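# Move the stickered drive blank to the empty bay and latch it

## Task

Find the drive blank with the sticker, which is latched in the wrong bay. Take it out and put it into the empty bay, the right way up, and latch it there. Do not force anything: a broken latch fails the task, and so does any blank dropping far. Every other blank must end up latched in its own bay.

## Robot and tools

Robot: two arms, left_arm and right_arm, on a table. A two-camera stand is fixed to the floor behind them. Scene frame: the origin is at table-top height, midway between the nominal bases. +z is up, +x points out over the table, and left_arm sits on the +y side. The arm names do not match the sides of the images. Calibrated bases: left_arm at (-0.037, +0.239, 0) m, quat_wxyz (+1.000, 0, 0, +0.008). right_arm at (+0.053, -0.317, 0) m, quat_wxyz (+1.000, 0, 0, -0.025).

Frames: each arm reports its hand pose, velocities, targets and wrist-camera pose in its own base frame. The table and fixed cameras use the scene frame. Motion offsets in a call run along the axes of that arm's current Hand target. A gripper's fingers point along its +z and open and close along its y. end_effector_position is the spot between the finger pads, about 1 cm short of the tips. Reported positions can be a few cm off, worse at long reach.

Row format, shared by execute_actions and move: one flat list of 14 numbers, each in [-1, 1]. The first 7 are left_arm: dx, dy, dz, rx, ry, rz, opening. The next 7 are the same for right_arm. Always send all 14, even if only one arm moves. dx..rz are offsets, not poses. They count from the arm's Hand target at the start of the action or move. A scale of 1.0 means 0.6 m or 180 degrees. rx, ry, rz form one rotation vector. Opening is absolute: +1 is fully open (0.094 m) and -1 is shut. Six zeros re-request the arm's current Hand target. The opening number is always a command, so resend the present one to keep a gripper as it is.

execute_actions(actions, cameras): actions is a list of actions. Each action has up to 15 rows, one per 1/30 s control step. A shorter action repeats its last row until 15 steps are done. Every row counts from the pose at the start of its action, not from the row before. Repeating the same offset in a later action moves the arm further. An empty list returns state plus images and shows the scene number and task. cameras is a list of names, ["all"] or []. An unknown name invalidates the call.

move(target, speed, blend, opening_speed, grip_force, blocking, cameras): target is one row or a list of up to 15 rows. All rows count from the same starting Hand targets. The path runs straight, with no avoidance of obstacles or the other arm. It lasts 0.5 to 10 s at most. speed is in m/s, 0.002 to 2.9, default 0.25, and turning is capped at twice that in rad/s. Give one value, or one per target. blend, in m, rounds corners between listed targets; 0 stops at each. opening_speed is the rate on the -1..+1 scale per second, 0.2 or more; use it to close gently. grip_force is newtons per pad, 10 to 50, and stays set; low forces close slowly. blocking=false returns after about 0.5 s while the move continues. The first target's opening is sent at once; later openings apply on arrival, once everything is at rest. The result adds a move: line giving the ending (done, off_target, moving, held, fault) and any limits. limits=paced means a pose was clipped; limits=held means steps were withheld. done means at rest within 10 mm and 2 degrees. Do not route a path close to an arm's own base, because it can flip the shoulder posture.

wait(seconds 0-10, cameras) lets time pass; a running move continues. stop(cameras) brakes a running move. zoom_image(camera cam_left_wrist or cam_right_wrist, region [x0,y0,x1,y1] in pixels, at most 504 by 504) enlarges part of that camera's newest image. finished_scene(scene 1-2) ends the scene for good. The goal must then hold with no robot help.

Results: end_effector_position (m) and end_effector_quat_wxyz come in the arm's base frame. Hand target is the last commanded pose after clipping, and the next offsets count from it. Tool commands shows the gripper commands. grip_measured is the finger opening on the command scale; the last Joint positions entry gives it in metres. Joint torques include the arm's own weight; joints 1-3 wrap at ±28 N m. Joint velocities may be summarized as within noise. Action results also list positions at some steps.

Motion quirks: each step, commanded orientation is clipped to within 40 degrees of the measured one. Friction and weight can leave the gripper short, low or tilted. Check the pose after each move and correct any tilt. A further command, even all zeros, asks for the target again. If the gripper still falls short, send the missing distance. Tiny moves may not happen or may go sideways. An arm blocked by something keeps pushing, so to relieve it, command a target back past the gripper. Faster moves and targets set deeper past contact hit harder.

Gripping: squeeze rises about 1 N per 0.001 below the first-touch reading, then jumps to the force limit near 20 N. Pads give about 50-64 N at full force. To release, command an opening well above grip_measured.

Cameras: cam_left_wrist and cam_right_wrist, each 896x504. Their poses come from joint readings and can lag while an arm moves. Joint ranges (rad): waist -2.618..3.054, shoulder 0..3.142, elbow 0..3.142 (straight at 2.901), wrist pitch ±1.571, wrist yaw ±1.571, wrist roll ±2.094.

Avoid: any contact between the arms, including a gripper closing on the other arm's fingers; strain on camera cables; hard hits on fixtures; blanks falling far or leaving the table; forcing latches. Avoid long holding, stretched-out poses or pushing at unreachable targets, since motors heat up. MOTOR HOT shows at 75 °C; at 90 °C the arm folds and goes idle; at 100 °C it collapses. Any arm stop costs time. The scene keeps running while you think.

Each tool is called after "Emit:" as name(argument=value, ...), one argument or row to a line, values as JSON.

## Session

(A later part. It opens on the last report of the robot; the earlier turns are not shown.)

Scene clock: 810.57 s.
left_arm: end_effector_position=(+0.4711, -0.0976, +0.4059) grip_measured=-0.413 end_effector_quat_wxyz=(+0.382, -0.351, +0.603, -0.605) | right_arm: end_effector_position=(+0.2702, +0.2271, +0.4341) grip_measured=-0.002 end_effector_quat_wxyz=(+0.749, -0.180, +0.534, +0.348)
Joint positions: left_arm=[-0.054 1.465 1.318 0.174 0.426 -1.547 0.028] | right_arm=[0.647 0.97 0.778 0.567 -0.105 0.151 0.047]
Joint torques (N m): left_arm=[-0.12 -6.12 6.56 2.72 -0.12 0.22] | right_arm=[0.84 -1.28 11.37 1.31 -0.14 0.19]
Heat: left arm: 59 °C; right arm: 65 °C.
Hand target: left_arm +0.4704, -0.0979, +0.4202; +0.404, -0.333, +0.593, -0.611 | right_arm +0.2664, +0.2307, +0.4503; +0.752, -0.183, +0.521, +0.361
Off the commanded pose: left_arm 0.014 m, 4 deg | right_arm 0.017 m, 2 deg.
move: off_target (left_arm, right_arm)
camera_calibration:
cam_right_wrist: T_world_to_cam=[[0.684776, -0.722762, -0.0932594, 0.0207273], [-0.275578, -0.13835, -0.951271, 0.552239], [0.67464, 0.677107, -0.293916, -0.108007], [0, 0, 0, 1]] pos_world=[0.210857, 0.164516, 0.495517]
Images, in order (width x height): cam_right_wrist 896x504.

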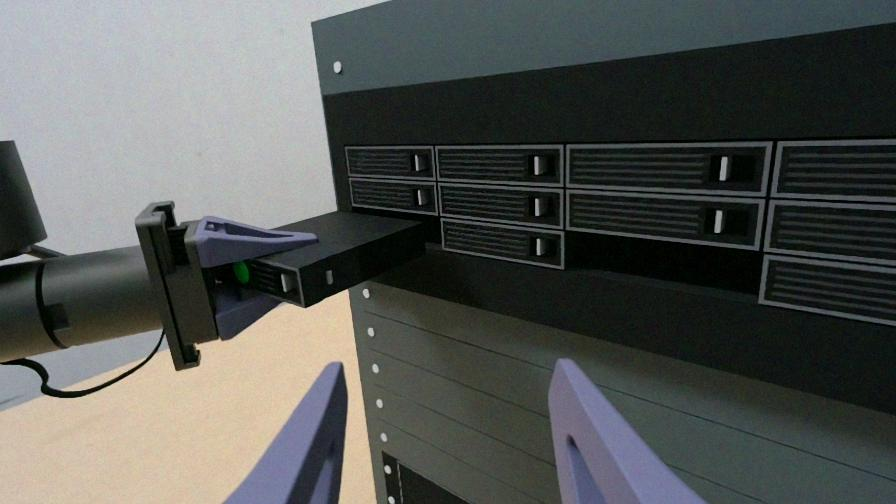

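Emit:
move(
  target=[-0.0058,-0.002,0.0095,-0.001,0,0,-0.7,0,0,0,0,0,0,0],
  speed=0.03,
  cameras=["cam_right_wrist"],
)

Emit:
zoom_image(
  camera="cam_right_wrist",
  region=[260, 180, 460, 305],
)

Scene clock: 816.60 s.
left_arm: end_effector_position=(+0.4772, -0.0979, +0.3962) grip_measured=-0.413 end_effector_quat_wxyz=(+0.376, -0.357, +0.608, -0.601) | right_arm: end_effector_position=(+0.2702, +0.2271, +0.4341) grip_measured=-0.002 end_effector_quat_wxyz=(+0.749, -0.180, +0.534, +0.348)
Joint positions: left_arm=[-0.054 1.486 1.318 0.175 0.426 -1.546 0.028] | right_arm=[0.647 0.97 0.778 0.567 -0.105 0.151 0.047]
Joint torques (N m): left_arm=[0.12 -6.28 8.76 2.63 -0.1 0.23] | right_arm=[0.84 -1.29 11.38 1.31 -0.14 0.19]
Heat: left arm: 58 °C; right arm: 65 °C.
Hand target: left_arm +0.4770, -0.0975, +0.4219; +0.404, -0.334, +0.594, -0.610 | right_arm +0.2664, +0.2307, +0.4503; +0.752, -0.183, +0.521, +0.361
Off the commanded pose: left_arm 0.026 m, 5 deg | right_arm 0.017 m, 2 deg.
move: off_target (left_arm, right_arm)
camera_calibration:
cam_right_wrist: T_world_to_cam=[[0.684776, -0.722762, -0.0932594, 0.0207273], [-0.275578, -0.13835, -0.951271, 0.552239], [0.67464, 0.677107, -0.293916, -0.108007], [0, 0, 0, 1]] pos_world=[0.210857, 0.164516, 0.495517]
Images, in order (width x height): cam_right_wrist 896x504.

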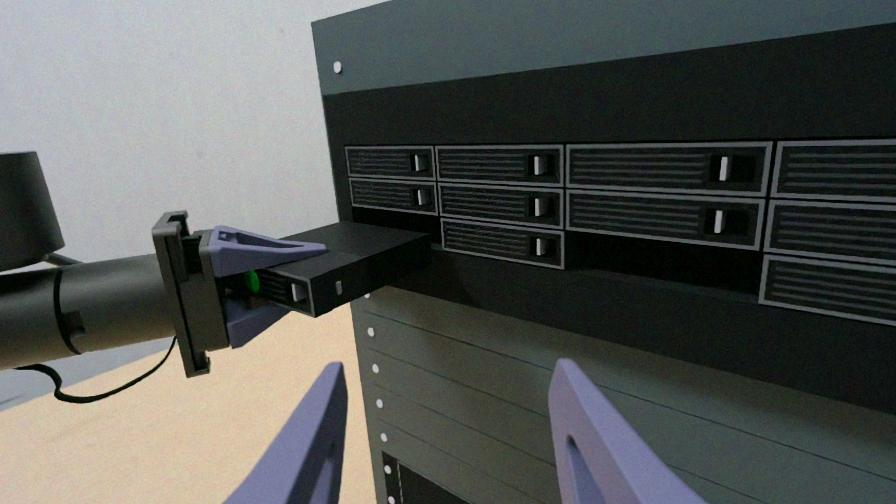

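Scaled by 2.520.

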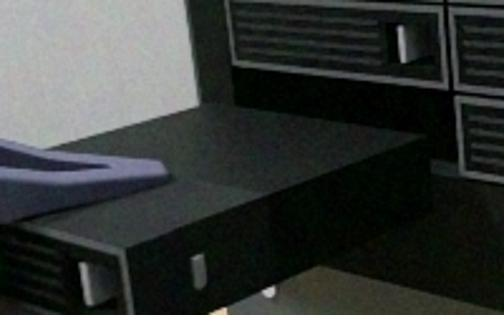

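Emit:
move(
  target=[0,-0.02,0.0,0,0,0,-0.7,0,0,0,0,0,0,0],
  speed=0.03,
)

Scene clock: 819.80 s.
left_arm: end_effector_position=(+0.4760, -0.0979, +0.4116) grip_measured=-0.413 end_effector_quat_wxyz=(+0.381, -0.353, +0.605, -0.604) | right_arm: end_effector_position=(+0.2702, +0.2271, +0.4341) grip_measured=-0.002 end_effector_quat_wxyz=(+0.749, -0.180, +0.534, +0.348)
Joint positions: left_arm=[-0.054 1.486 1.366 0.142 0.426 -1.546 0.028] | right_arm=[0.647 0.97 0.778 0.567 -0.105 0.151 0.047]
Joint torques (N m): left_arm=[0.05 -5.94 8.96 2.49 -0.1 0.21] | right_arm=[0.87 -1.29 11.38 1.32 -0.14 0.19]
Heat: left arm: 58 °C; right arm: 65 °C.
Hand target: left_arm +0.4758, -0.0979, +0.4340; +0.404, -0.334, +0.594, -0.610 | right_arm +0.2664, +0.2307, +0.4503; +0.752, -0.183, +0.521, +0.361
Off the commanded pose: left_arm 0.022 m, 4 deg | right_arm 0.017 m, 2 deg.
move: off_target (left_arm, right_arm)

Emit:
move(
  target=[-0.0065,0.004,0.0105,0,0,0,-0.7,0,0,0,0,0,0,0],
  speed=0.03,
  cameras=["cam_right_wrist"],
)

Emit:
zoom_image(
  camera="cam_right_wrist",
  region=[260, 180, 460, 305],
)

Scene clock: 822.17 s.
left_arm: end_effector_position=(+0.4836, -0.0983, +0.4055) grip_measured=-0.413 end_effector_quat_wxyz=(+0.377, -0.357, +0.608, -0.601) | right_arm: end_effector_position=(+0.2702, +0.2271, +0.4341) grip_measured=-0.002 end_effector_quat_wxyz=(+0.749, -0.180, +0.534, +0.348)
Joint positions: left_arm=[-0.054 1.514 1.379 0.142 0.426 -1.546 0.028] | right_arm=[0.647 0.97 0.778 0.567 -0.105 0.151 0.047]
Joint torques (N m): left_arm=[0.27 -6.35 9.16 2.58 -0.09 0.22] | right_arm=[0.83 -1.29 11.37 1.32 -0.14 0.19]
Heat: left arm: 59 °C; right arm: 66 °C.
Hand target: left_arm +0.4834, -0.0972, +0.4322; +0.404, -0.334, +0.594, -0.610 | right_arm +0.2664, +0.2307, +0.4503; +0.752, -0.183, +0.521, +0.361
Off the commanded pose: left_arm 0.027 m, 4 deg | right_arm 0.017 m, 2 deg.
move: off_target (left_arm, right_arm)
camera_calibration:
cam_right_wrist: T_world_to_cam=[[0.684776, -0.722762, -0.0932594, 0.0207273], [-0.275578, -0.13835, -0.951271, 0.552239], [0.67464, 0.677107, -0.293916, -0.108007], [0, 0, 0, 1]] pos_world=[0.210857, 0.164516, 0.495517]
Images, in order (width x height): cam_right_wrist 896x504.

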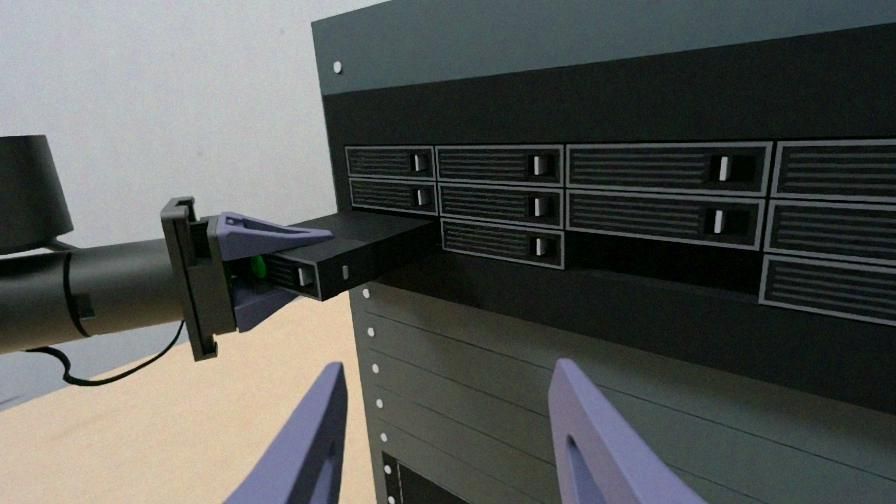

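Scaled by 2.520.

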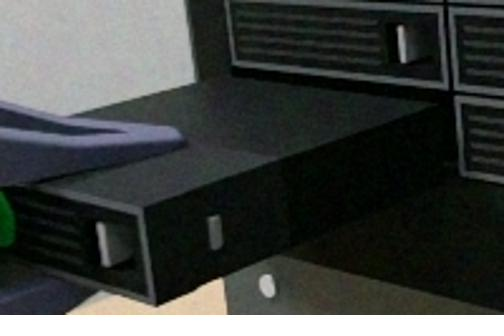

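Emit:
move(
  target=[-0.0085,-0.006,0.0105,0.004,0,0,-0.7,0,0,0,0,0,0,0],
  speed=0.03,
  cameras=["cam_right_wrist"],
)

Emit:
zoom_image(
  camera="cam_right_wrist",
  region=[260, 180, 460, 305],
)

Scene clock: 825.87 s.
left_arm: end_effector_position=(+0.4909, -0.0989, +0.4077) grip_measured=-0.413 end_effector_quat_wxyz=(+0.377, -0.355, +0.607, -0.602) | right_arm: end_effector_position=(+0.2702, +0.2271, +0.4341) grip_measured=-0.002 end_effector_quat_wxyz=(+0.749, -0.180, +0.534, +0.348)
Joint positions: left_arm=[-0.054 1.542 1.412 0.142 0.427 -1.546 0.028] | right_arm=[0.647 0.97 0.778 0.567 -0.105 0.151 0.047]
Joint torques (N m): left_arm=[0.64 -6.61 9.2 2.71 -0.02 0.16] | right_arm=[0.85 -1.29 11.38 1.32 -0.14 0.19]
Heat: left arm: 59 °C; right arm: 66 °C.
Hand target: left_arm +0.4908, -0.0957, +0.4367; +0.406, -0.331, +0.590, -0.614 | right_arm +0.2664, +0.2307, +0.4503; +0.752, -0.183, +0.521, +0.361
Off the commanded pose: left_arm 0.029 m, 5 deg | right_arm 0.017 m, 2 deg.
move: off_target (left_arm, right_arm)
camera_calibration:
cam_right_wrist: T_world_to_cam=[[0.684776, -0.722762, -0.0932594, 0.0207273], [-0.275578, -0.13835, -0.951271, 0.552239], [0.67464, 0.677107, -0.293916, -0.108007], [0, 0, 0, 1]] pos_world=[0.210857, 0.164516, 0.495517]
Images, in order (width x height): cam_right_wrist 896x504.

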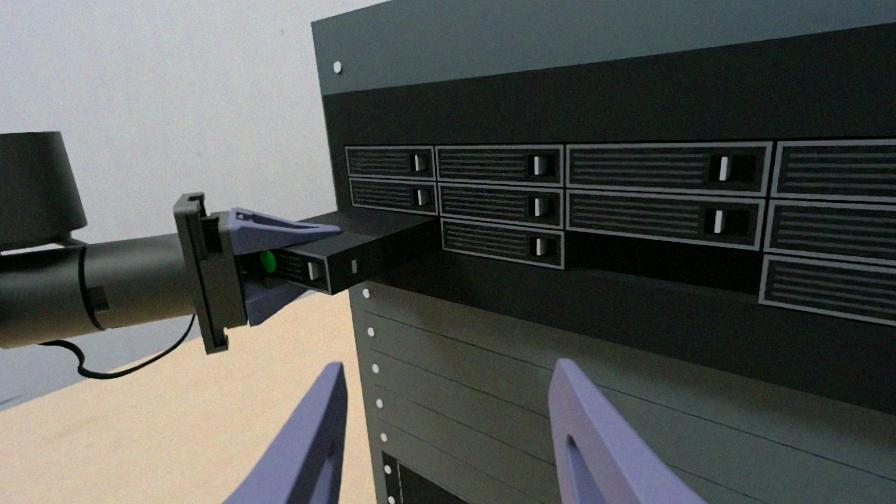

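Scaled by 2.520.

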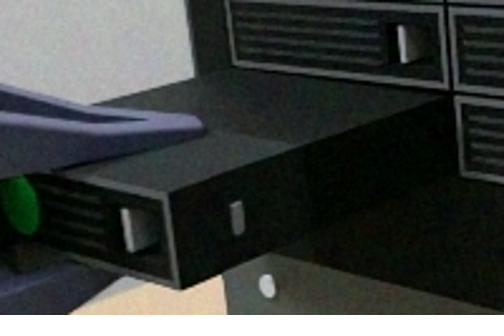

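Emit:
move(
  target=[
    [-0.005,-0.001,-0.004,0,0,0,-0.7,0,0,0,0,0,0,0],
    [-0.01,-0.001,0.008,0.0,0,0,-0.7,0,0,0,0,0,0,0],
  ],
  speed=0.03,
  cameras=["cam_right_wrist"],
)

Emit:
zoom_image(
  camera="cam_right_wrist",
  region=[260, 180, 460, 305],
)

Scene clock: 830.87 s.
left_arm: end_effector_position=(+0.4989, -0.0948, +0.4087) grip_measured=-0.413 end_effector_quat_wxyz=(+0.380, -0.357, +0.605, -0.602) | right_arm: end_effector_position=(+0.2702, +0.2271, +0.4341) grip_measured=-0.002 end_effector_quat_wxyz=(+0.749, -0.180, +0.534, +0.348)
Joint positions: left_arm=[-0.044 1.57 1.442 0.142 0.431 -1.546 0.028] | right_arm=[0.647 0.97 0.778 0.567 -0.105 0.151 0.047]
Joint torques (N m): left_arm=[0.75 -6.89 9.29 2.65 0.06 0.15] | right_arm=[0.85 -1.31 11.37 1.32 -0.13 0.19]
Heat: left arm: 58 °C; right arm: 66 °C.
Hand target: left_arm +0.4978, -0.0926, +0.4380; +0.406, -0.331, +0.590, -0.614 | right_arm +0.2664, +0.2307, +0.4503; +0.752, -0.183, +0.521, +0.361
Off the commanded pose: left_arm 0.030 m, 5 deg | right_arm 0.017 m, 2 deg.
move: off_target (left_arm, right_arm)
camera_calibration:
cam_right_wrist: T_world_to_cam=[[0.684776, -0.722762, -0.0932594, 0.0207273], [-0.275578, -0.13835, -0.951271, 0.552239], [0.67464, 0.677107, -0.293916, -0.108007], [0, 0, 0, 1]] pos_world=[0.210857, 0.164516, 0.495517]
Images, in order (width x height): cam_right_wrist 896x504.

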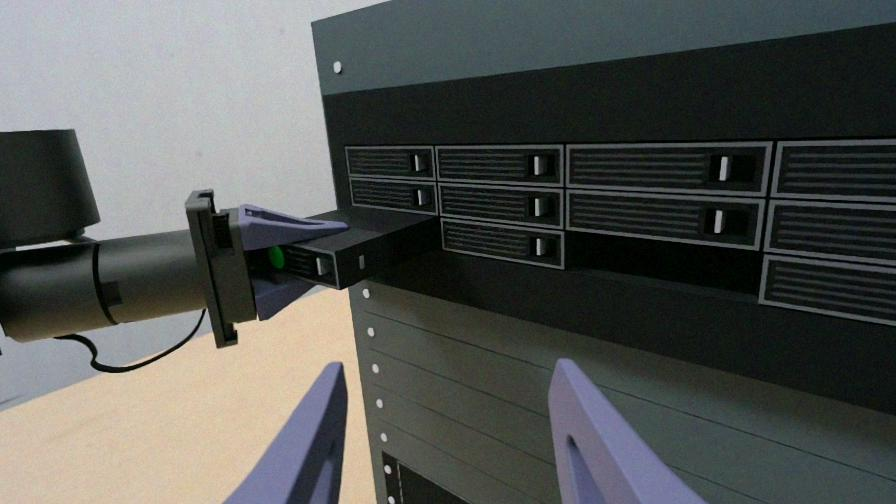

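Scaled by 2.520.

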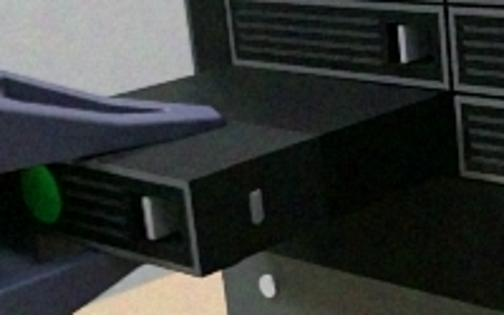

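Emit:
move(
  target=[
    [0.009,0.001,-0.008,0,0,0,-0.7,0,0,0,0,0,0,0],
    [0.006,0.001,-0.003,0.0,0,0,-0.7,0,0,0,0,0,0,0],
  ],
  speed=0.03,
  cameras=["cam_right_wrist"],
)

Emit:
zoom_image(
  camera="cam_right_wrist",
  region=[260, 180, 460, 305],
)

Scene clock: 836.83 s.
left_arm: end_effector_position=(+0.4989, -0.0948, +0.4087) grip_measured=-0.413 end_effector_quat_wxyz=(+0.380, -0.357, +0.605, -0.602) | right_arm: end_effector_position=(+0.2702, +0.2271, +0.4341) grip_measured=-0.002 end_effector_quat_wxyz=(+0.749, -0.180, +0.534, +0.348)
Joint positions: left_arm=[-0.044 1.57 1.442 0.142 0.431 -1.546 0.028] | right_arm=[0.647 0.97 0.778 0.567 -0.105 0.151 0.047]
Joint torques (N m): left_arm=[0.2 -7.68 8.18 2.68 -0.02 0.14] | right_arm=[0.84 -1.29 11.38 1.32 -0.14 0.19]
Heat: left arm: 59 °C; right arm: 66 °C.
Hand target: left_arm +0.4946, -0.0949, +0.4370; +0.406, -0.331, +0.590, -0.614 | right_arm +0.2664, +0.2307, +0.4503; +0.752, -0.183, +0.521, +0.361
Off the commanded pose: left_arm 0.029 m, 5 deg | right_arm 0.017 m, 2 deg.
move: off_target (left_arm, right_arm)
camera_calibration:
cam_right_wrist: T_world_to_cam=[[0.684776, -0.722762, -0.0932594, 0.0207273], [-0.275578, -0.13835, -0.951271, 0.552239], [0.67464, 0.677107, -0.293916, -0.108007], [0, 0, 0, 1]] pos_world=[0.210857, 0.164516, 0.495517]
Images, in order (width x height): cam_right_wrist 896x504.

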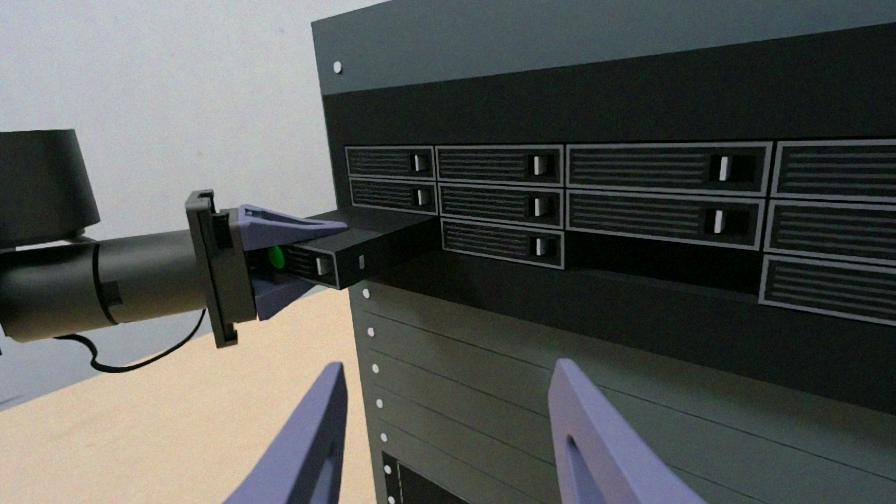

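Scaled by 2.520.

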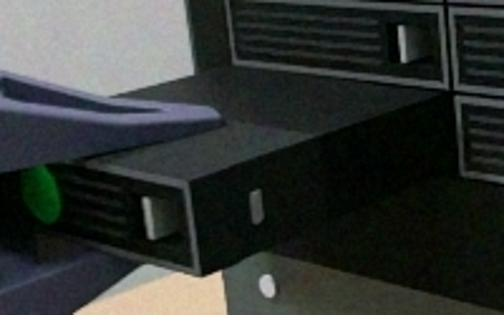

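Emit:
move(
  target=[
    [0.013,0.001,-0.0,0,0,0,-0.7,0,0,0,0,0,0,0],
  ],
  speed=0.03,
)

Scene clock: 838.70 s.
left_arm: end_effector_position=(+0.4979, -0.1017, +0.4087) grip_measured=-0.413 end_effector_quat_wxyz=(+0.377, -0.354, +0.607, -0.603) | right_arm: end_effector_position=(+0.2702, +0.2271, +0.4341) grip_measured=-0.002 end_effector_quat_wxyz=(+0.749, -0.180, +0.534, +0.348)
Joint positions: left_arm=[-0.061 1.57 1.442 0.142 0.422 -1.546 0.028] | right_arm=[0.647 0.97 0.778 0.567 -0.105 0.151 0.047]
Joint torques (N m): left_arm=[-0.1 -8.57 7.15 2.72 -0.15 0.17] | right_arm=[0.84 -1.29 11.36 1.31 -0.14 0.19]
Heat: left arm: 59 °C; right arm: 66 °C.
Hand target: left_arm +0.4912, -0.1018, +0.4358; +0.406, -0.331, +0.590, -0.614 | right_arm +0.2664, +0.2307, +0.4503; +0.752, -0.183, +0.521, +0.361
Off the commanded pose: left_arm 0.028 m, 5 deg | right_arm 0.017 m, 2 deg.
move: off_target (left_arm, right_arm)

Emit:
move(
  target=[
    [-0.008,0.001,0.004,0,0,0,-0.7,0,0,0,0,0,0,0],
  ],
  speed=0.03,
  cameras=["cam_right_wrist"],
)

Emit:
zoom_image(
  camera="cam_right_wrist",
  region=[260, 180, 460, 305],
)

Scene clock: 841.03 s.
left_arm: end_effector_position=(+0.4979, -0.1017, +0.4087) grip_measured=-0.413 end_effector_quat_wxyz=(+0.377, -0.354, +0.607, -0.603) | right_arm: end_effector_position=(+0.2702, +0.2271, +0.4341) grip_measured=-0.002 end_effector_quat_wxyz=(+0.749, -0.180, +0.534, +0.348)
Joint positions: left_arm=[-0.061 1.57 1.442 0.142 0.422 -1.546 0.028] | right_arm=[0.647 0.97 0.778 0.567 -0.105 0.151 0.047]
Joint torques (N m): left_arm=[0.58 -7.46 8.17 2.71 -0.06 0.17] | right_arm=[0.84 -1.29 11.37 1.31 -0.14 0.19]
Heat: left arm: 59 °C; right arm: 66 °C.
Hand target: left_arm +0.4956, -0.0986, +0.4358; +0.406, -0.331, +0.590, -0.614 | right_arm +0.2664, +0.2307, +0.4503; +0.752, -0.183, +0.521, +0.361
Off the commanded pose: left_arm 0.027 m, 5 deg | right_arm 0.017 m, 2 deg.
move: off_target (left_arm, right_arm)
camera_calibration:
cam_right_wrist: T_world_to_cam=[[0.684776, -0.722762, -0.0932594, 0.0207273], [-0.275578, -0.13835, -0.951271, 0.552239], [0.67464, 0.677107, -0.293916, -0.108007], [0, 0, 0, 1]] pos_world=[0.210857, 0.164516, 0.495517]
Images, in order (width x height): cam_right_wrist 896x504.

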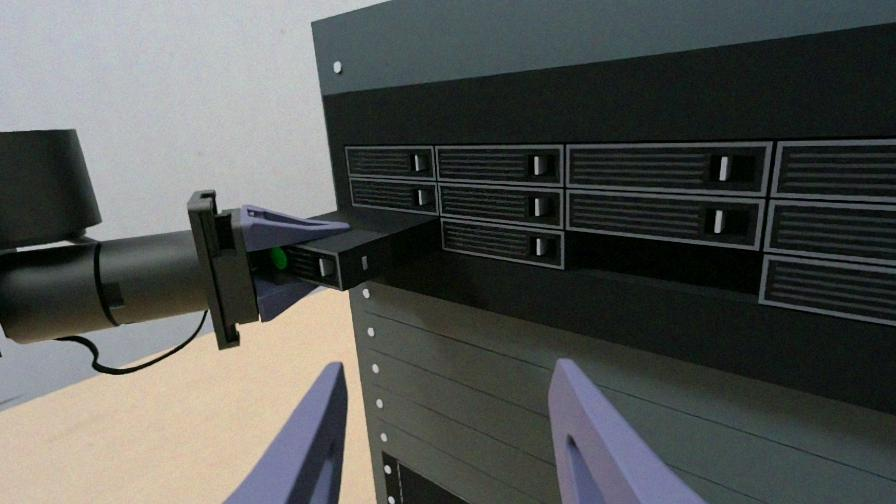

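Scaled by 2.520.

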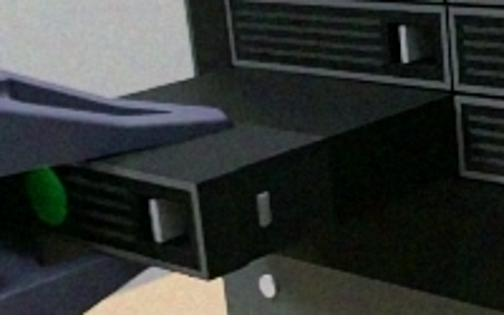

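Emit:
move(
  target=[-0.009,0.002,0.015,0.0,0,0,-0.7,0,0,0,0,0,0,0],
  speed=0.03,
  cameras=["cam_right_wrist"],
)

Emit:
zoom_image(
  camera="cam_right_wrist",
  region=[260, 180, 460, 305],
)

Scene clock: 845.33 s.
left_arm: end_effector_position=(+0.5000, -0.1014, +0.4082) grip_measured=-0.413 end_effector_quat_wxyz=(+0.372, -0.352, +0.611, -0.604) | right_arm: end_effector_position=(+0.2702, +0.2271, +0.4341) grip_measured=-0.002 end_effector_quat_wxyz=(+0.749, -0.180, +0.534, +0.348)
Joint positions: left_arm=[-0.053 1.582 1.457 0.132 0.444 -1.546 0.028] | right_arm=[0.647 0.97 0.778 0.567 -0.105 0.151 0.047]
Joint torques (N m): left_arm=[0.32 -5.61 9.65 2.85 -0.22 0.14] | right_arm=[0.84 -1.29 11.38 1.32 -0.14 0.19]
Heat: left arm: 59 °C; right arm: 66 °C.
Hand target: left_arm +0.5061, -0.0978, +0.4358; +0.406, -0.331, +0.590, -0.614 | right_arm +0.2664, +0.2307, +0.4503; +0.752, -0.183, +0.521, +0.361
Off the commanded pose: left_arm 0.028 m, 5 deg | right_arm 0.017 m, 2 deg.
move: off_target (left_arm, right_arm)
camera_calibration:
cam_right_wrist: T_world_to_cam=[[0.684776, -0.722762, -0.0932594, 0.0207273], [-0.275578, -0.13835, -0.951271, 0.552239], [0.67464, 0.677107, -0.293916, -0.108007], [0, 0, 0, 1]] pos_world=[0.210857, 0.164516, 0.495517]
Images, in order (width x height): cam_right_wrist 896x504.

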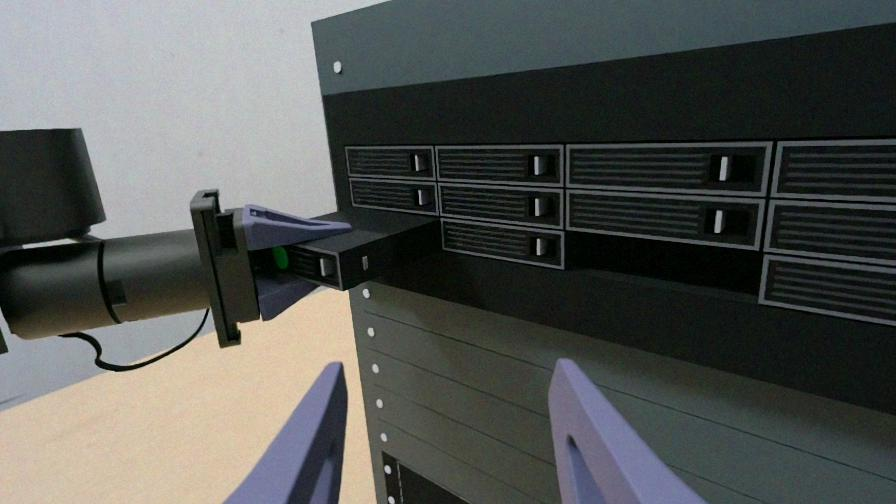

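Scaled by 2.520.

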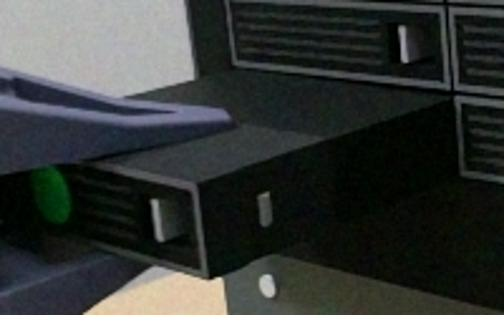

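Emit:
zoom_image(
  camera="cam_right_wrist",
  region=[550, 215, 780, 315],
)

Emit:
zoom_image(
  camera="cam_right_wrist",
  region=[400, 195, 480, 245],
)

Scaled by 2.191.

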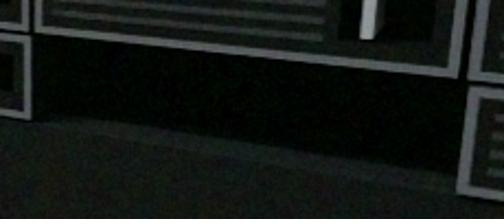

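Scaled by 6.300.

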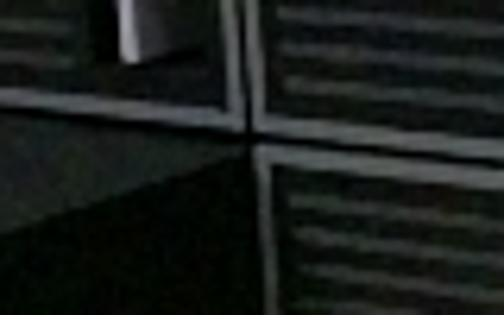

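Emit:
move(
  target=[
    [-0.004,-0.002,-0.03,0.0,0,-0.0055,-0.7,0,0,0,0,0,0,0],
    [-0.003,0.002,-0.008,0.0,0,-0.0055,-0.7,0,0,0,0,0,0,0],
  ],
  speed=0.04,
  cameras=["cam_right_wrist"],
)

Emit:
zoom_image(
  camera="cam_right_wrist",
  region=[260, 180, 460, 305],
)

Scene clock: 856.67 s.
left_arm: end_effector_position=(+0.5001, -0.0944, +0.4071) grip_measured=-0.413 end_effector_quat_wxyz=(+0.374, -0.354, +0.609, -0.604) | right_arm: end_effector_position=(+0.2702, +0.2271, +0.4341) grip_measured=-0.002 end_effector_quat_wxyz=(+0.749, -0.180, +0.534, +0.348)
Joint positions: left_arm=[-0.036 1.579 1.447 0.142 0.455 -1.548 0.028] | right_arm=[0.647 0.97 0.778 0.567 -0.105 0.151 0.047]
Joint torques (N m): left_arm=[-0.12 -6.34 9.05 2.79 -0.24 -0.06] | right_arm=[0.84 -1.29 11.38 1.31 -0.14 0.19]
Heat: left arm: 58 °C; right arm: 66 °C.
Hand target: left_arm +0.5028, -0.0941, +0.4343; +0.400, -0.336, +0.587, -0.618 | right_arm +0.2664, +0.2307, +0.4503; +0.752, -0.183, +0.521, +0.361
Off the commanded pose: left_arm 0.027 m, 5 deg | right_arm 0.017 m, 2 deg.
move: off_target (left_arm, right_arm)
camera_calibration:
cam_right_wrist: T_world_to_cam=[[0.684776, -0.722762, -0.0932594, 0.0207273], [-0.275578, -0.13835, -0.951271, 0.552239], [0.67464, 0.677107, -0.293916, -0.108007], [0, 0, 0, 1]] pos_world=[0.210857, 0.164516, 0.495517]
Images, in order (width x height): cam_right_wrist 896x504.

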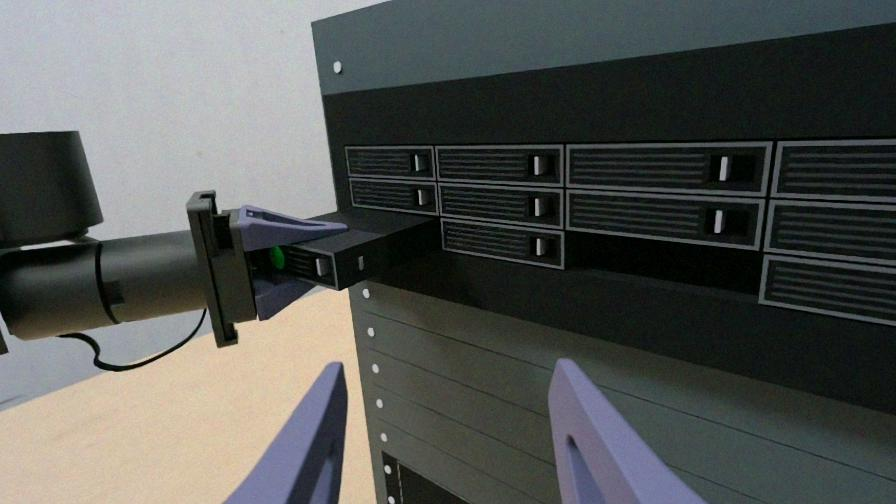

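Scaled by 2.520.

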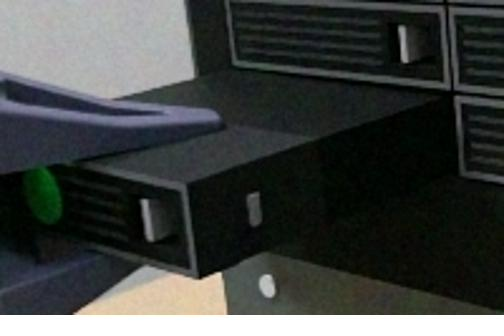

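Emit:
move(
  target=[
    [-0.014,0,-0.012,0.0,0,0,-0.7,0,0,0,0,0,0,0],
    [0.0065,0,-0.003,0.0,0,0,-0.7,0,0,0,0,0,0,0],
  ],
  speed=0.04,
  cameras=["cam_right_wrist"],
)

Emit:
zoom_image(
  camera="cam_right_wrist",
  region=[260, 180, 460, 305],
)

Scene clock: 861.20 s.
left_arm: end_effector_position=(+0.5005, -0.0965, +0.4085) grip_measured=-0.413 end_effector_quat_wxyz=(+0.376, -0.355, +0.606, -0.605) | right_arm: end_effector_position=(+0.2702, +0.2271, +0.4341) grip_measured=-0.002 end_effector_quat_wxyz=(+0.749, -0.180, +0.534, +0.348)
Joint positions: left_arm=[-0.044 1.579 1.447 0.148 0.44 -1.551 0.028] | right_arm=[0.647 0.97 0.778 0.567 -0.105 0.151 0.047]
Joint torques (N m): left_arm=[-0.18 -7.15 8.2 2.75 -0.17 -0.01] | right_arm=[0.85 -1.29 11.37 1.31 -0.14 0.19]
Heat: left arm: 58 °C; right arm: 66 °C.
Hand target: left_arm +0.4994, -0.0968, +0.4339; +0.400, -0.336, +0.587, -0.618 | right_arm +0.2664, +0.2307, +0.4503; +0.752, -0.183, +0.521, +0.361
Off the commanded pose: left_arm 0.025 m, 4 deg | right_arm 0.017 m, 2 deg.
move: off_target (left_arm, right_arm)
camera_calibration:
cam_right_wrist: T_world_to_cam=[[0.684776, -0.722762, -0.0932594, 0.0207273], [-0.275578, -0.13835, -0.951271, 0.552239], [0.67464, 0.677107, -0.293916, -0.108007], [0, 0, 0, 1]] pos_world=[0.210857, 0.164516, 0.495517]
Images, in order (width x height): cam_right_wrist 896x504.

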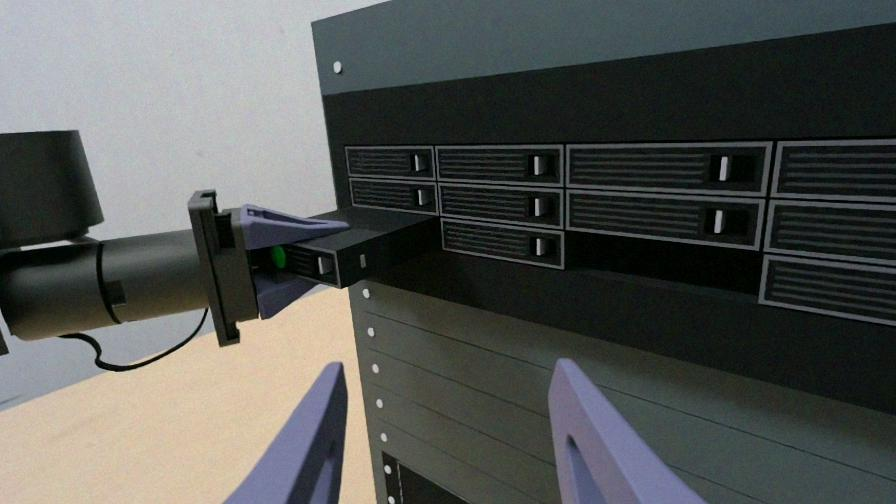

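Scaled by 2.520.

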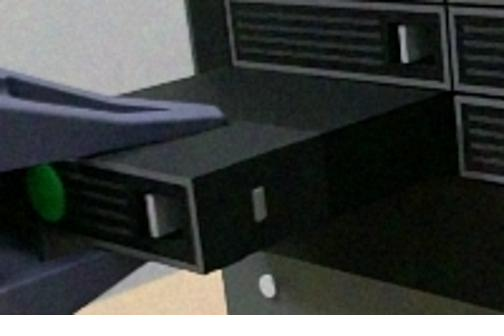

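Emit:
move(
  target=[-0.0085,0.003,0.015,0.0,0,0,-0.7,0,0,0,0,0,0,0],
  speed=0.04,
  cameras=["cam_right_wrist"],
)

Emit:
zoom_image(
  camera="cam_right_wrist",
  region=[260, 180, 460, 305],
)

Scene clock: 864.67 s.
left_arm: end_effector_position=(+0.5032, -0.0964, +0.4082) grip_measured=-0.413 end_effector_quat_wxyz=(+0.374, -0.358, +0.606, -0.604) | right_arm: end_effector_position=(+0.2702, +0.2271, +0.4341) grip_measured=-0.002 end_effector_quat_wxyz=(+0.749, -0.180, +0.534, +0.348)
Joint positions: left_arm=[-0.044 1.589 1.46 0.141 0.439 -1.555 0.028] | right_arm=[0.647 0.97 0.778 0.567 -0.105 0.151 0.047]
Joint torques (N m): left_arm=[0.06 -5.09 9.62 2.88 -0.12 0.05] | right_arm=[0.84 -1.29 11.38 1.31 -0.14 0.19]
Heat: left arm: 59 °C; right arm: 66 °C.
Hand target: left_arm +0.5098, -0.0963, +0.4332; +0.400, -0.336, +0.587, -0.618 | right_arm +0.2664, +0.2307, +0.4503; +0.752, -0.183, +0.521, +0.361
Off the commanded pose: left_arm 0.026 m, 5 deg | right_arm 0.017 m, 2 deg.
move: off_target (left_arm, right_arm)
camera_calibration:
cam_right_wrist: T_world_to_cam=[[0.684776, -0.722762, -0.0932594, 0.0207273], [-0.275578, -0.13835, -0.951271, 0.552239], [0.67464, 0.677107, -0.293916, -0.108007], [0, 0, 0, 1]] pos_world=[0.210857, 0.164516, 0.495517]
Images, in order (width x height): cam_right_wrist 896x504.

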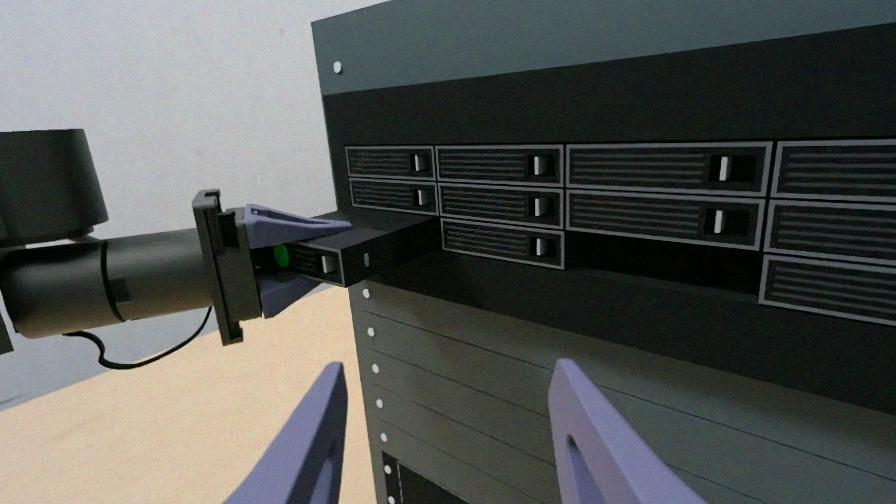

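Scaled by 2.520.

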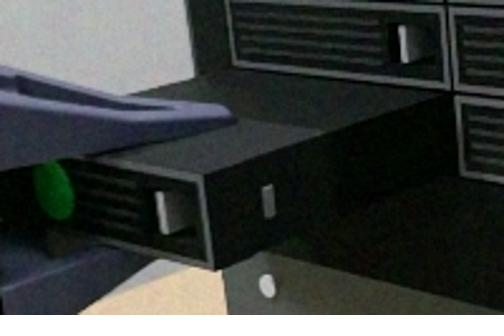

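Emit:
move(
  target=[
    [-0.001,0.01,-0.01,0.0,0,0,-0.7,0,0,0,0,0,0,0],
    [-0.006,0.013,0.012,0.0,0,0,-0.7,0,0,0,0,0,0,0],
  ],
  speed=0.04,
  cameras=["cam_right_wrist"],
)

Emit:
zoom_image(
  camera="cam_right_wrist",
  region=[260, 180, 460, 305],
)

Scene clock: 870.30 s.
left_arm: end_effector_position=(+0.5045, -0.0964, +0.4076) grip_measured=-0.413 end_effector_quat_wxyz=(+0.374, -0.358, +0.605, -0.605) | right_arm: end_effector_position=(+0.2702, +0.2271, +0.4341) grip_measured=-0.002 end_effector_quat_wxyz=(+0.749, -0.180, +0.534, +0.348)
Joint positions: left_arm=[-0.044 1.594 1.462 0.144 0.439 -1.557 0.028] | right_arm=[0.647 0.97 0.778 0.567 -0.105 0.151 0.047]
Joint torques (N m): left_arm=[0.14 -3.11 9.66 3.11 -0.12 0.09] | right_arm=[0.85 -1.29 11.38 1.32 -0.13 0.19]
Heat: left arm: 60 °C; right arm: 66 °C.
Hand target: left_arm +0.5186, -0.0963, +0.4262; +0.400, -0.336, +0.587, -0.618 | right_arm +0.2664, +0.2307, +0.4503; +0.752, -0.183, +0.521, +0.361
Off the commanded pose: left_arm 0.023 m, 5 deg | right_arm 0.017 m, 2 deg.
move: off_target (left_arm, right_arm)
camera_calibration:
cam_right_wrist: T_world_to_cam=[[0.684776, -0.722762, -0.0932594, 0.0207273], [-0.275578, -0.13835, -0.951271, 0.552239], [0.67464, 0.677107, -0.293916, -0.108007], [0, 0, 0, 1]] pos_world=[0.210857, 0.164516, 0.495517]
Images, in order (width x height): cam_right_wrist 896x504.

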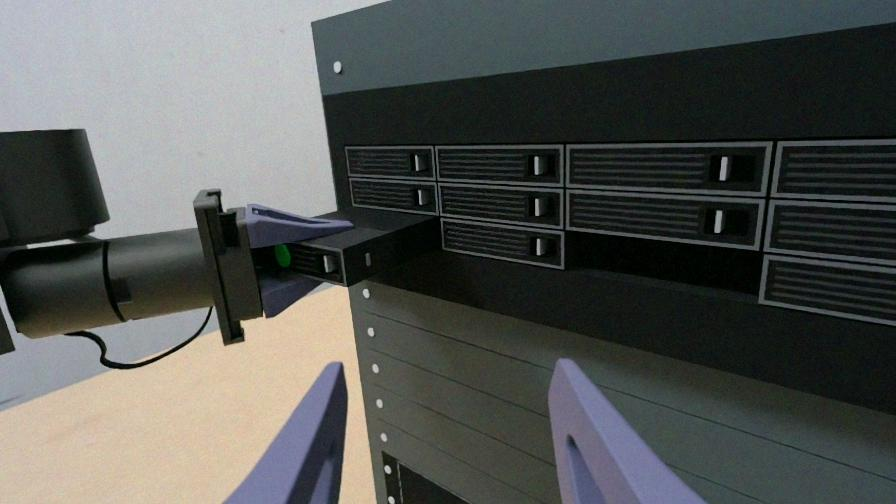

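Scaled by 2.520.

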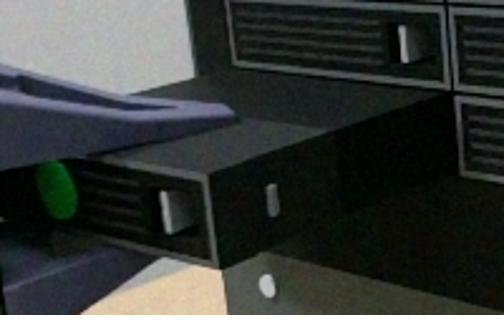

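Emit:
move(
  target=[-0.009,0.0,0.02,0.0,0,0,-0.7,0,0,0,0,0,0,0],
  speed=0.04,
  cameras=["cam_right_wrist"],
)

Emit:
zoom_image(
  camera="cam_right_wrist",
  region=[260, 180, 460, 305],
)

Scene clock: 873.23 s.
left_arm: end_effector_position=(+0.5057, -0.0965, +0.4109) grip_measured=-0.413 end_effector_quat_wxyz=(+0.362, -0.370, +0.608, -0.602) | right_arm: end_effector_position=(+0.2702, +0.2271, +0.4341) grip_measured=-0.002 end_effector_quat_wxyz=(+0.749, -0.180, +0.534, +0.348)
Joint positions: left_arm=[-0.044 1.603 1.509 0.08 0.439 -1.571 0.028] | right_arm=[0.647 0.97 0.778 0.567 -0.105 0.151 0.047]
Joint torques (N m): left_arm=[0.13 -0.5 9.96 3.68 -0.11 0.26] | right_arm=[0.84 -1.28 11.38 1.32 -0.13 0.19]
Heat: left arm: 60 °C; right arm: 66 °C.
Hand target: left_arm +0.5317, -0.0970, +0.4277; +0.400, -0.336, +0.587, -0.618 | right_arm +0.2664, +0.2307, +0.4503; +0.752, -0.183, +0.521, +0.361
Off the commanded pose: left_arm 0.031 m, 7 deg | right_arm 0.017 m, 2 deg.
move: off_target (left_arm, right_arm)
camera_calibration:
cam_right_wrist: T_world_to_cam=[[0.684776, -0.722762, -0.0932594, 0.0207273], [-0.275578, -0.13835, -0.951271, 0.552239], [0.67464, 0.677107, -0.293916, -0.108007], [0, 0, 0, 1]] pos_world=[0.210857, 0.164516, 0.495517]
Images, in order (width x height): cam_right_wrist 896x504.

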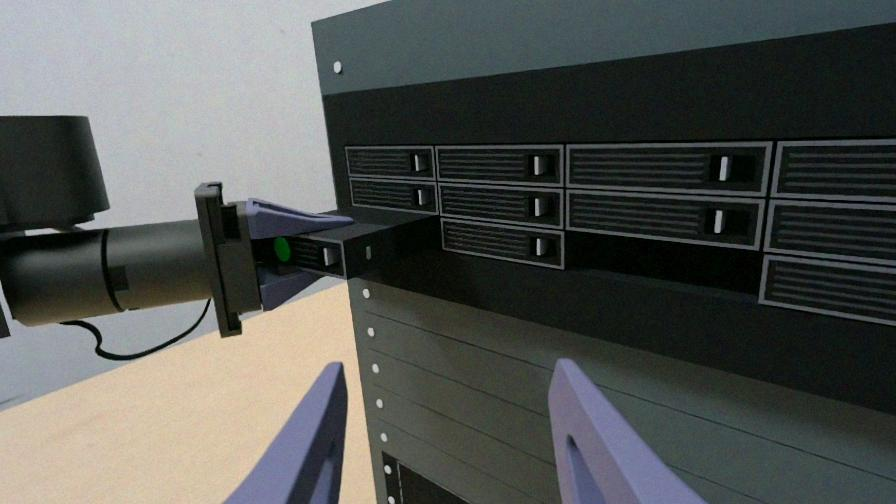

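Scaled by 2.520.

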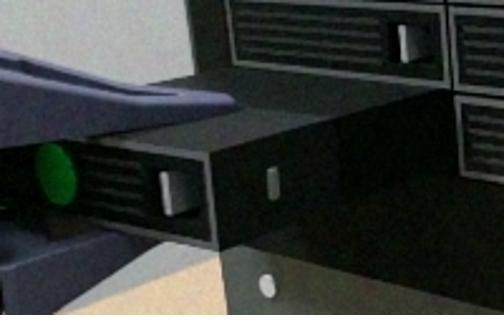

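Emit:
move(
  target=[0.009,0.0,-0.04,0.0,0,0,-0.7,0,0,0,0,0,0,0],
  speed=0.04,
  cameras=["all"],
)

Emit:
zoom_image(
  camera="cam_right_wrist",
  region=[380, 200, 480, 262],
)

Emit:
zoom_image(
  camera="cam_right_wrist",
  region=[320, 200, 420, 262],
)

Scene clock: 879.07 s.
left_arm: end_effector_position=(+0.5043, -0.0951, +0.4086) grip_measured=-0.413 end_effector_quat_wxyz=(+0.370, -0.361, +0.602, -0.608) | right_arm: end_effector_position=(+0.2702, +0.2271, +0.4341) grip_measured=-0.002 end_effector_quat_wxyz=(+0.749, -0.180, +0.534, +0.348)
Joint positions: left_arm=[-0.04 1.593 1.463 0.146 0.444 -1.571 0.028] | right_arm=[0.647 0.97 0.778 0.567 -0.105 0.151 0.047]
Joint torques (N m): left_arm=[0.88 -6.01 6.72 3.08 -0.05 0.24] | right_arm=[0.85 -1.29 11.38 1.32 -0.14 0.19]
Heat: left arm: 60 °C; right arm: 66 °C.
Hand target: left_arm +0.5080, -0.0908, +0.4252; +0.400, -0.336, +0.587, -0.618 | right_arm +0.2664, +0.2307, +0.4503; +0.752, -0.183, +0.521, +0.361
Off the commanded pose: left_arm 0.018 m, 5 deg | right_arm 0.017 m, 2 deg.
move: off_target (left_arm, right_arm)
camera_calibration:
cam_left_wrist: T_world_to_cam=[[-0.0209083, 0.0570072, 0.998155, -0.389865], [-0.919806, -0.392362, 0.00314167, 0.457913], [0.391817, -0.918043, 0.0606392, -0.209866], [0, 0, 0, 1]] pos_world=[0.495269, 0.00922672, 0.400433]
cam_right_wrist: T_world_to_cam=[[0.684776, -0.722762, -0.0932594, 0.0207273], [-0.275578, -0.13835, -0.951271, 0.552239], [0.67464, 0.677107, -0.293916, -0.108007], [0, 0, 0, 1]] pos_world=[0.210857, 0.164516, 0.495517]

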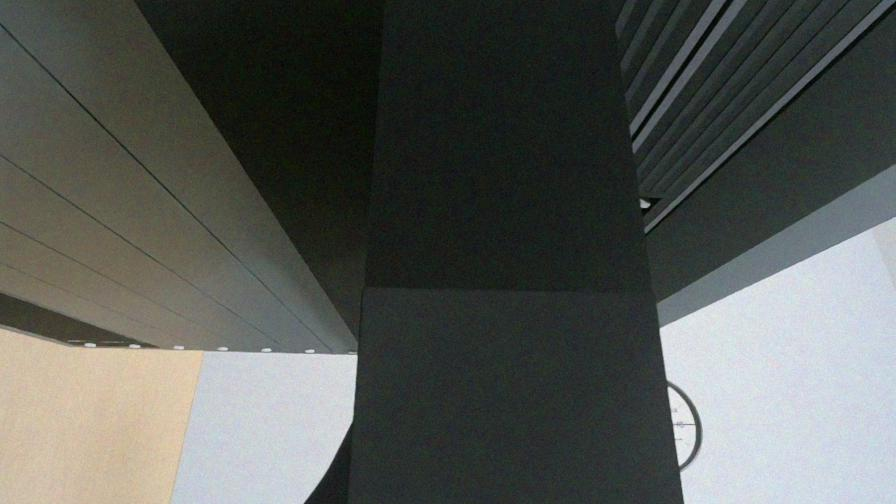

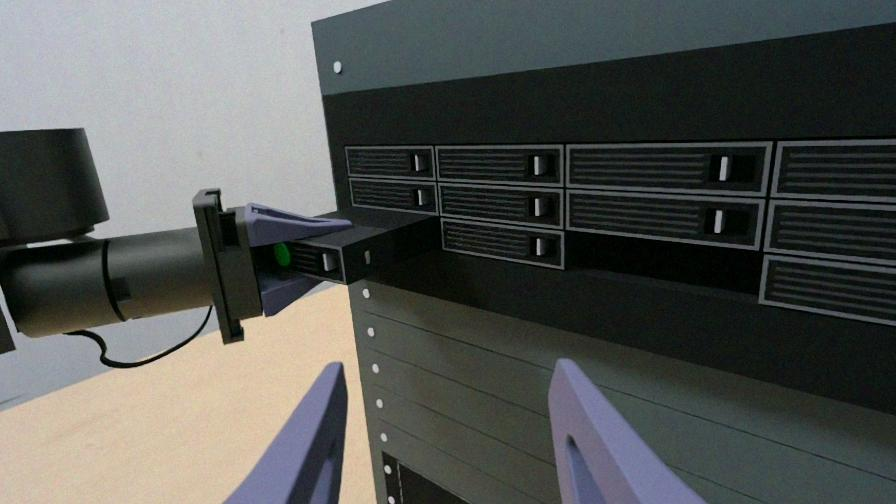

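Scaled by 5.040.

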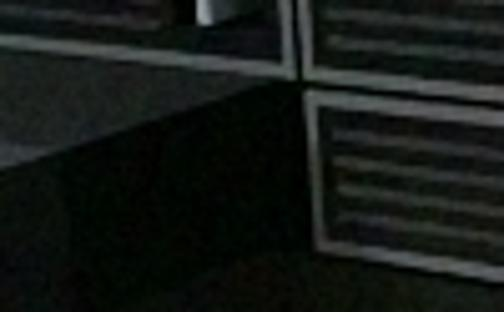

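Scaled by 5.040.

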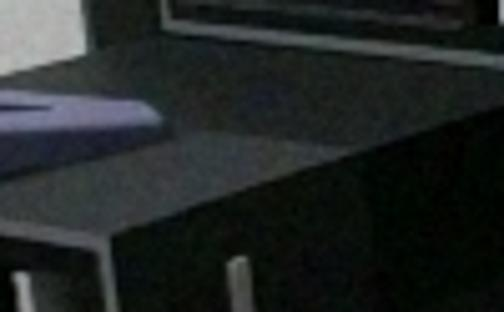

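Emit:
move(
  target=[0.001,0.0065,-0.012,0.0,0,0,-0.7,0,0,0,0,0,0,0],
  speed=0.04,
  cameras=["cam_right_wrist"],
)

Emit:
zoom_image(
  camera="cam_right_wrist",
  region=[380, 200, 480, 262],
)

Emit:
zoom_image(
  camera="cam_right_wrist",
  region=[320, 200, 420, 262],
)

Scene clock: 883.93 s.
left_arm: end_effector_position=(+0.5033, -0.0942, +0.4062) grip_measured=-0.413 end_effector_quat_wxyz=(+0.376, -0.351, +0.599, -0.614) | right_arm: end_effector_position=(+0.2702, +0.2271, +0.4341) grip_measured=-0.002 end_effector_quat_wxyz=(+0.749, -0.180, +0.534, +0.348)
Joint positions: left_arm=[-0.035 1.589 1.426 0.204 0.456 -1.569 0.028] | right_arm=[0.647 0.97 0.778 0.567 -0.105 0.151 0.047]
Joint torques (N m): left_arm=[1.01 -7.57 6.39 2.69 -0.08 0.19] | right_arm=[0.87 -1.29 11.38 1.31 -0.14 0.19]
Heat: left arm: 59 °C; right arm: 66 °C.
Hand target: left_arm +0.5018, -0.0880, +0.4207; +0.400, -0.336, +0.587, -0.618 | right_arm +0.2664, +0.2307, +0.4503; +0.752, -0.183, +0.521, +0.361
Off the commanded pose: left_arm 0.016 m, 4 deg | right_arm 0.017 m, 2 deg.
move: off_target (left_arm, right_arm)
camera_calibration:
cam_right_wrist: T_world_to_cam=[[0.684776, -0.722762, -0.0932594, 0.0207273], [-0.275578, -0.13835, -0.951271, 0.552239], [0.67464, 0.677107, -0.293916, -0.108007], [0, 0, 0, 1]] pos_world=[0.210857, 0.164516, 0.495517]
Images, in order (width x height): cam_right_wrist 896x504.

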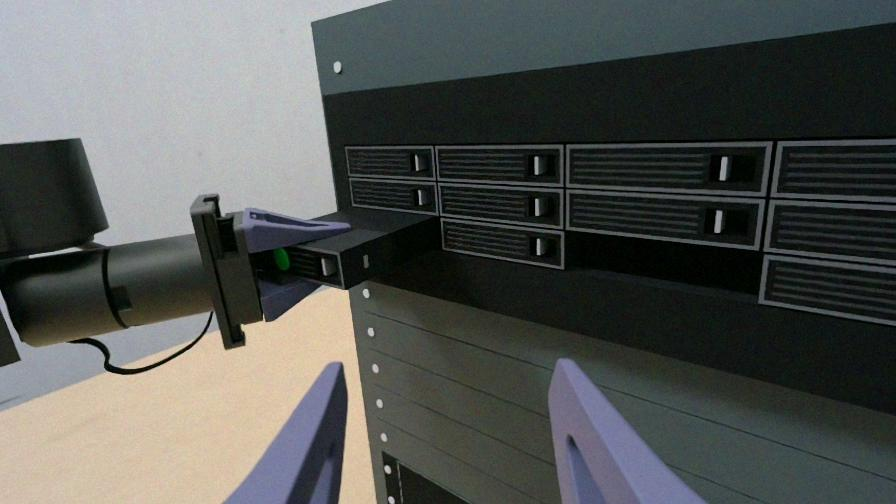

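Scaled by 5.040.

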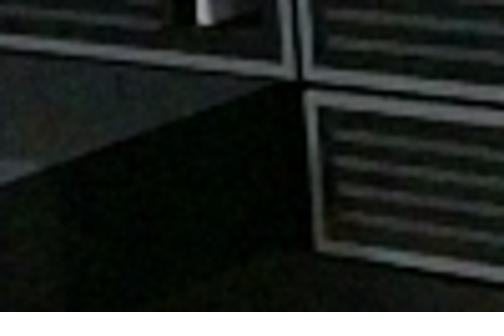

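Scaled by 5.040.

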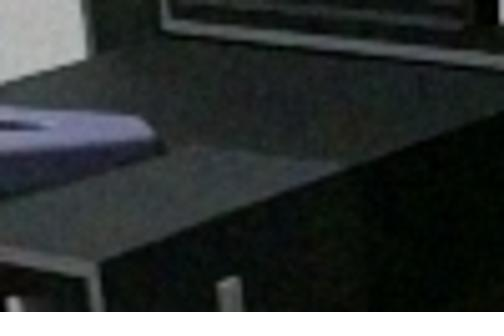

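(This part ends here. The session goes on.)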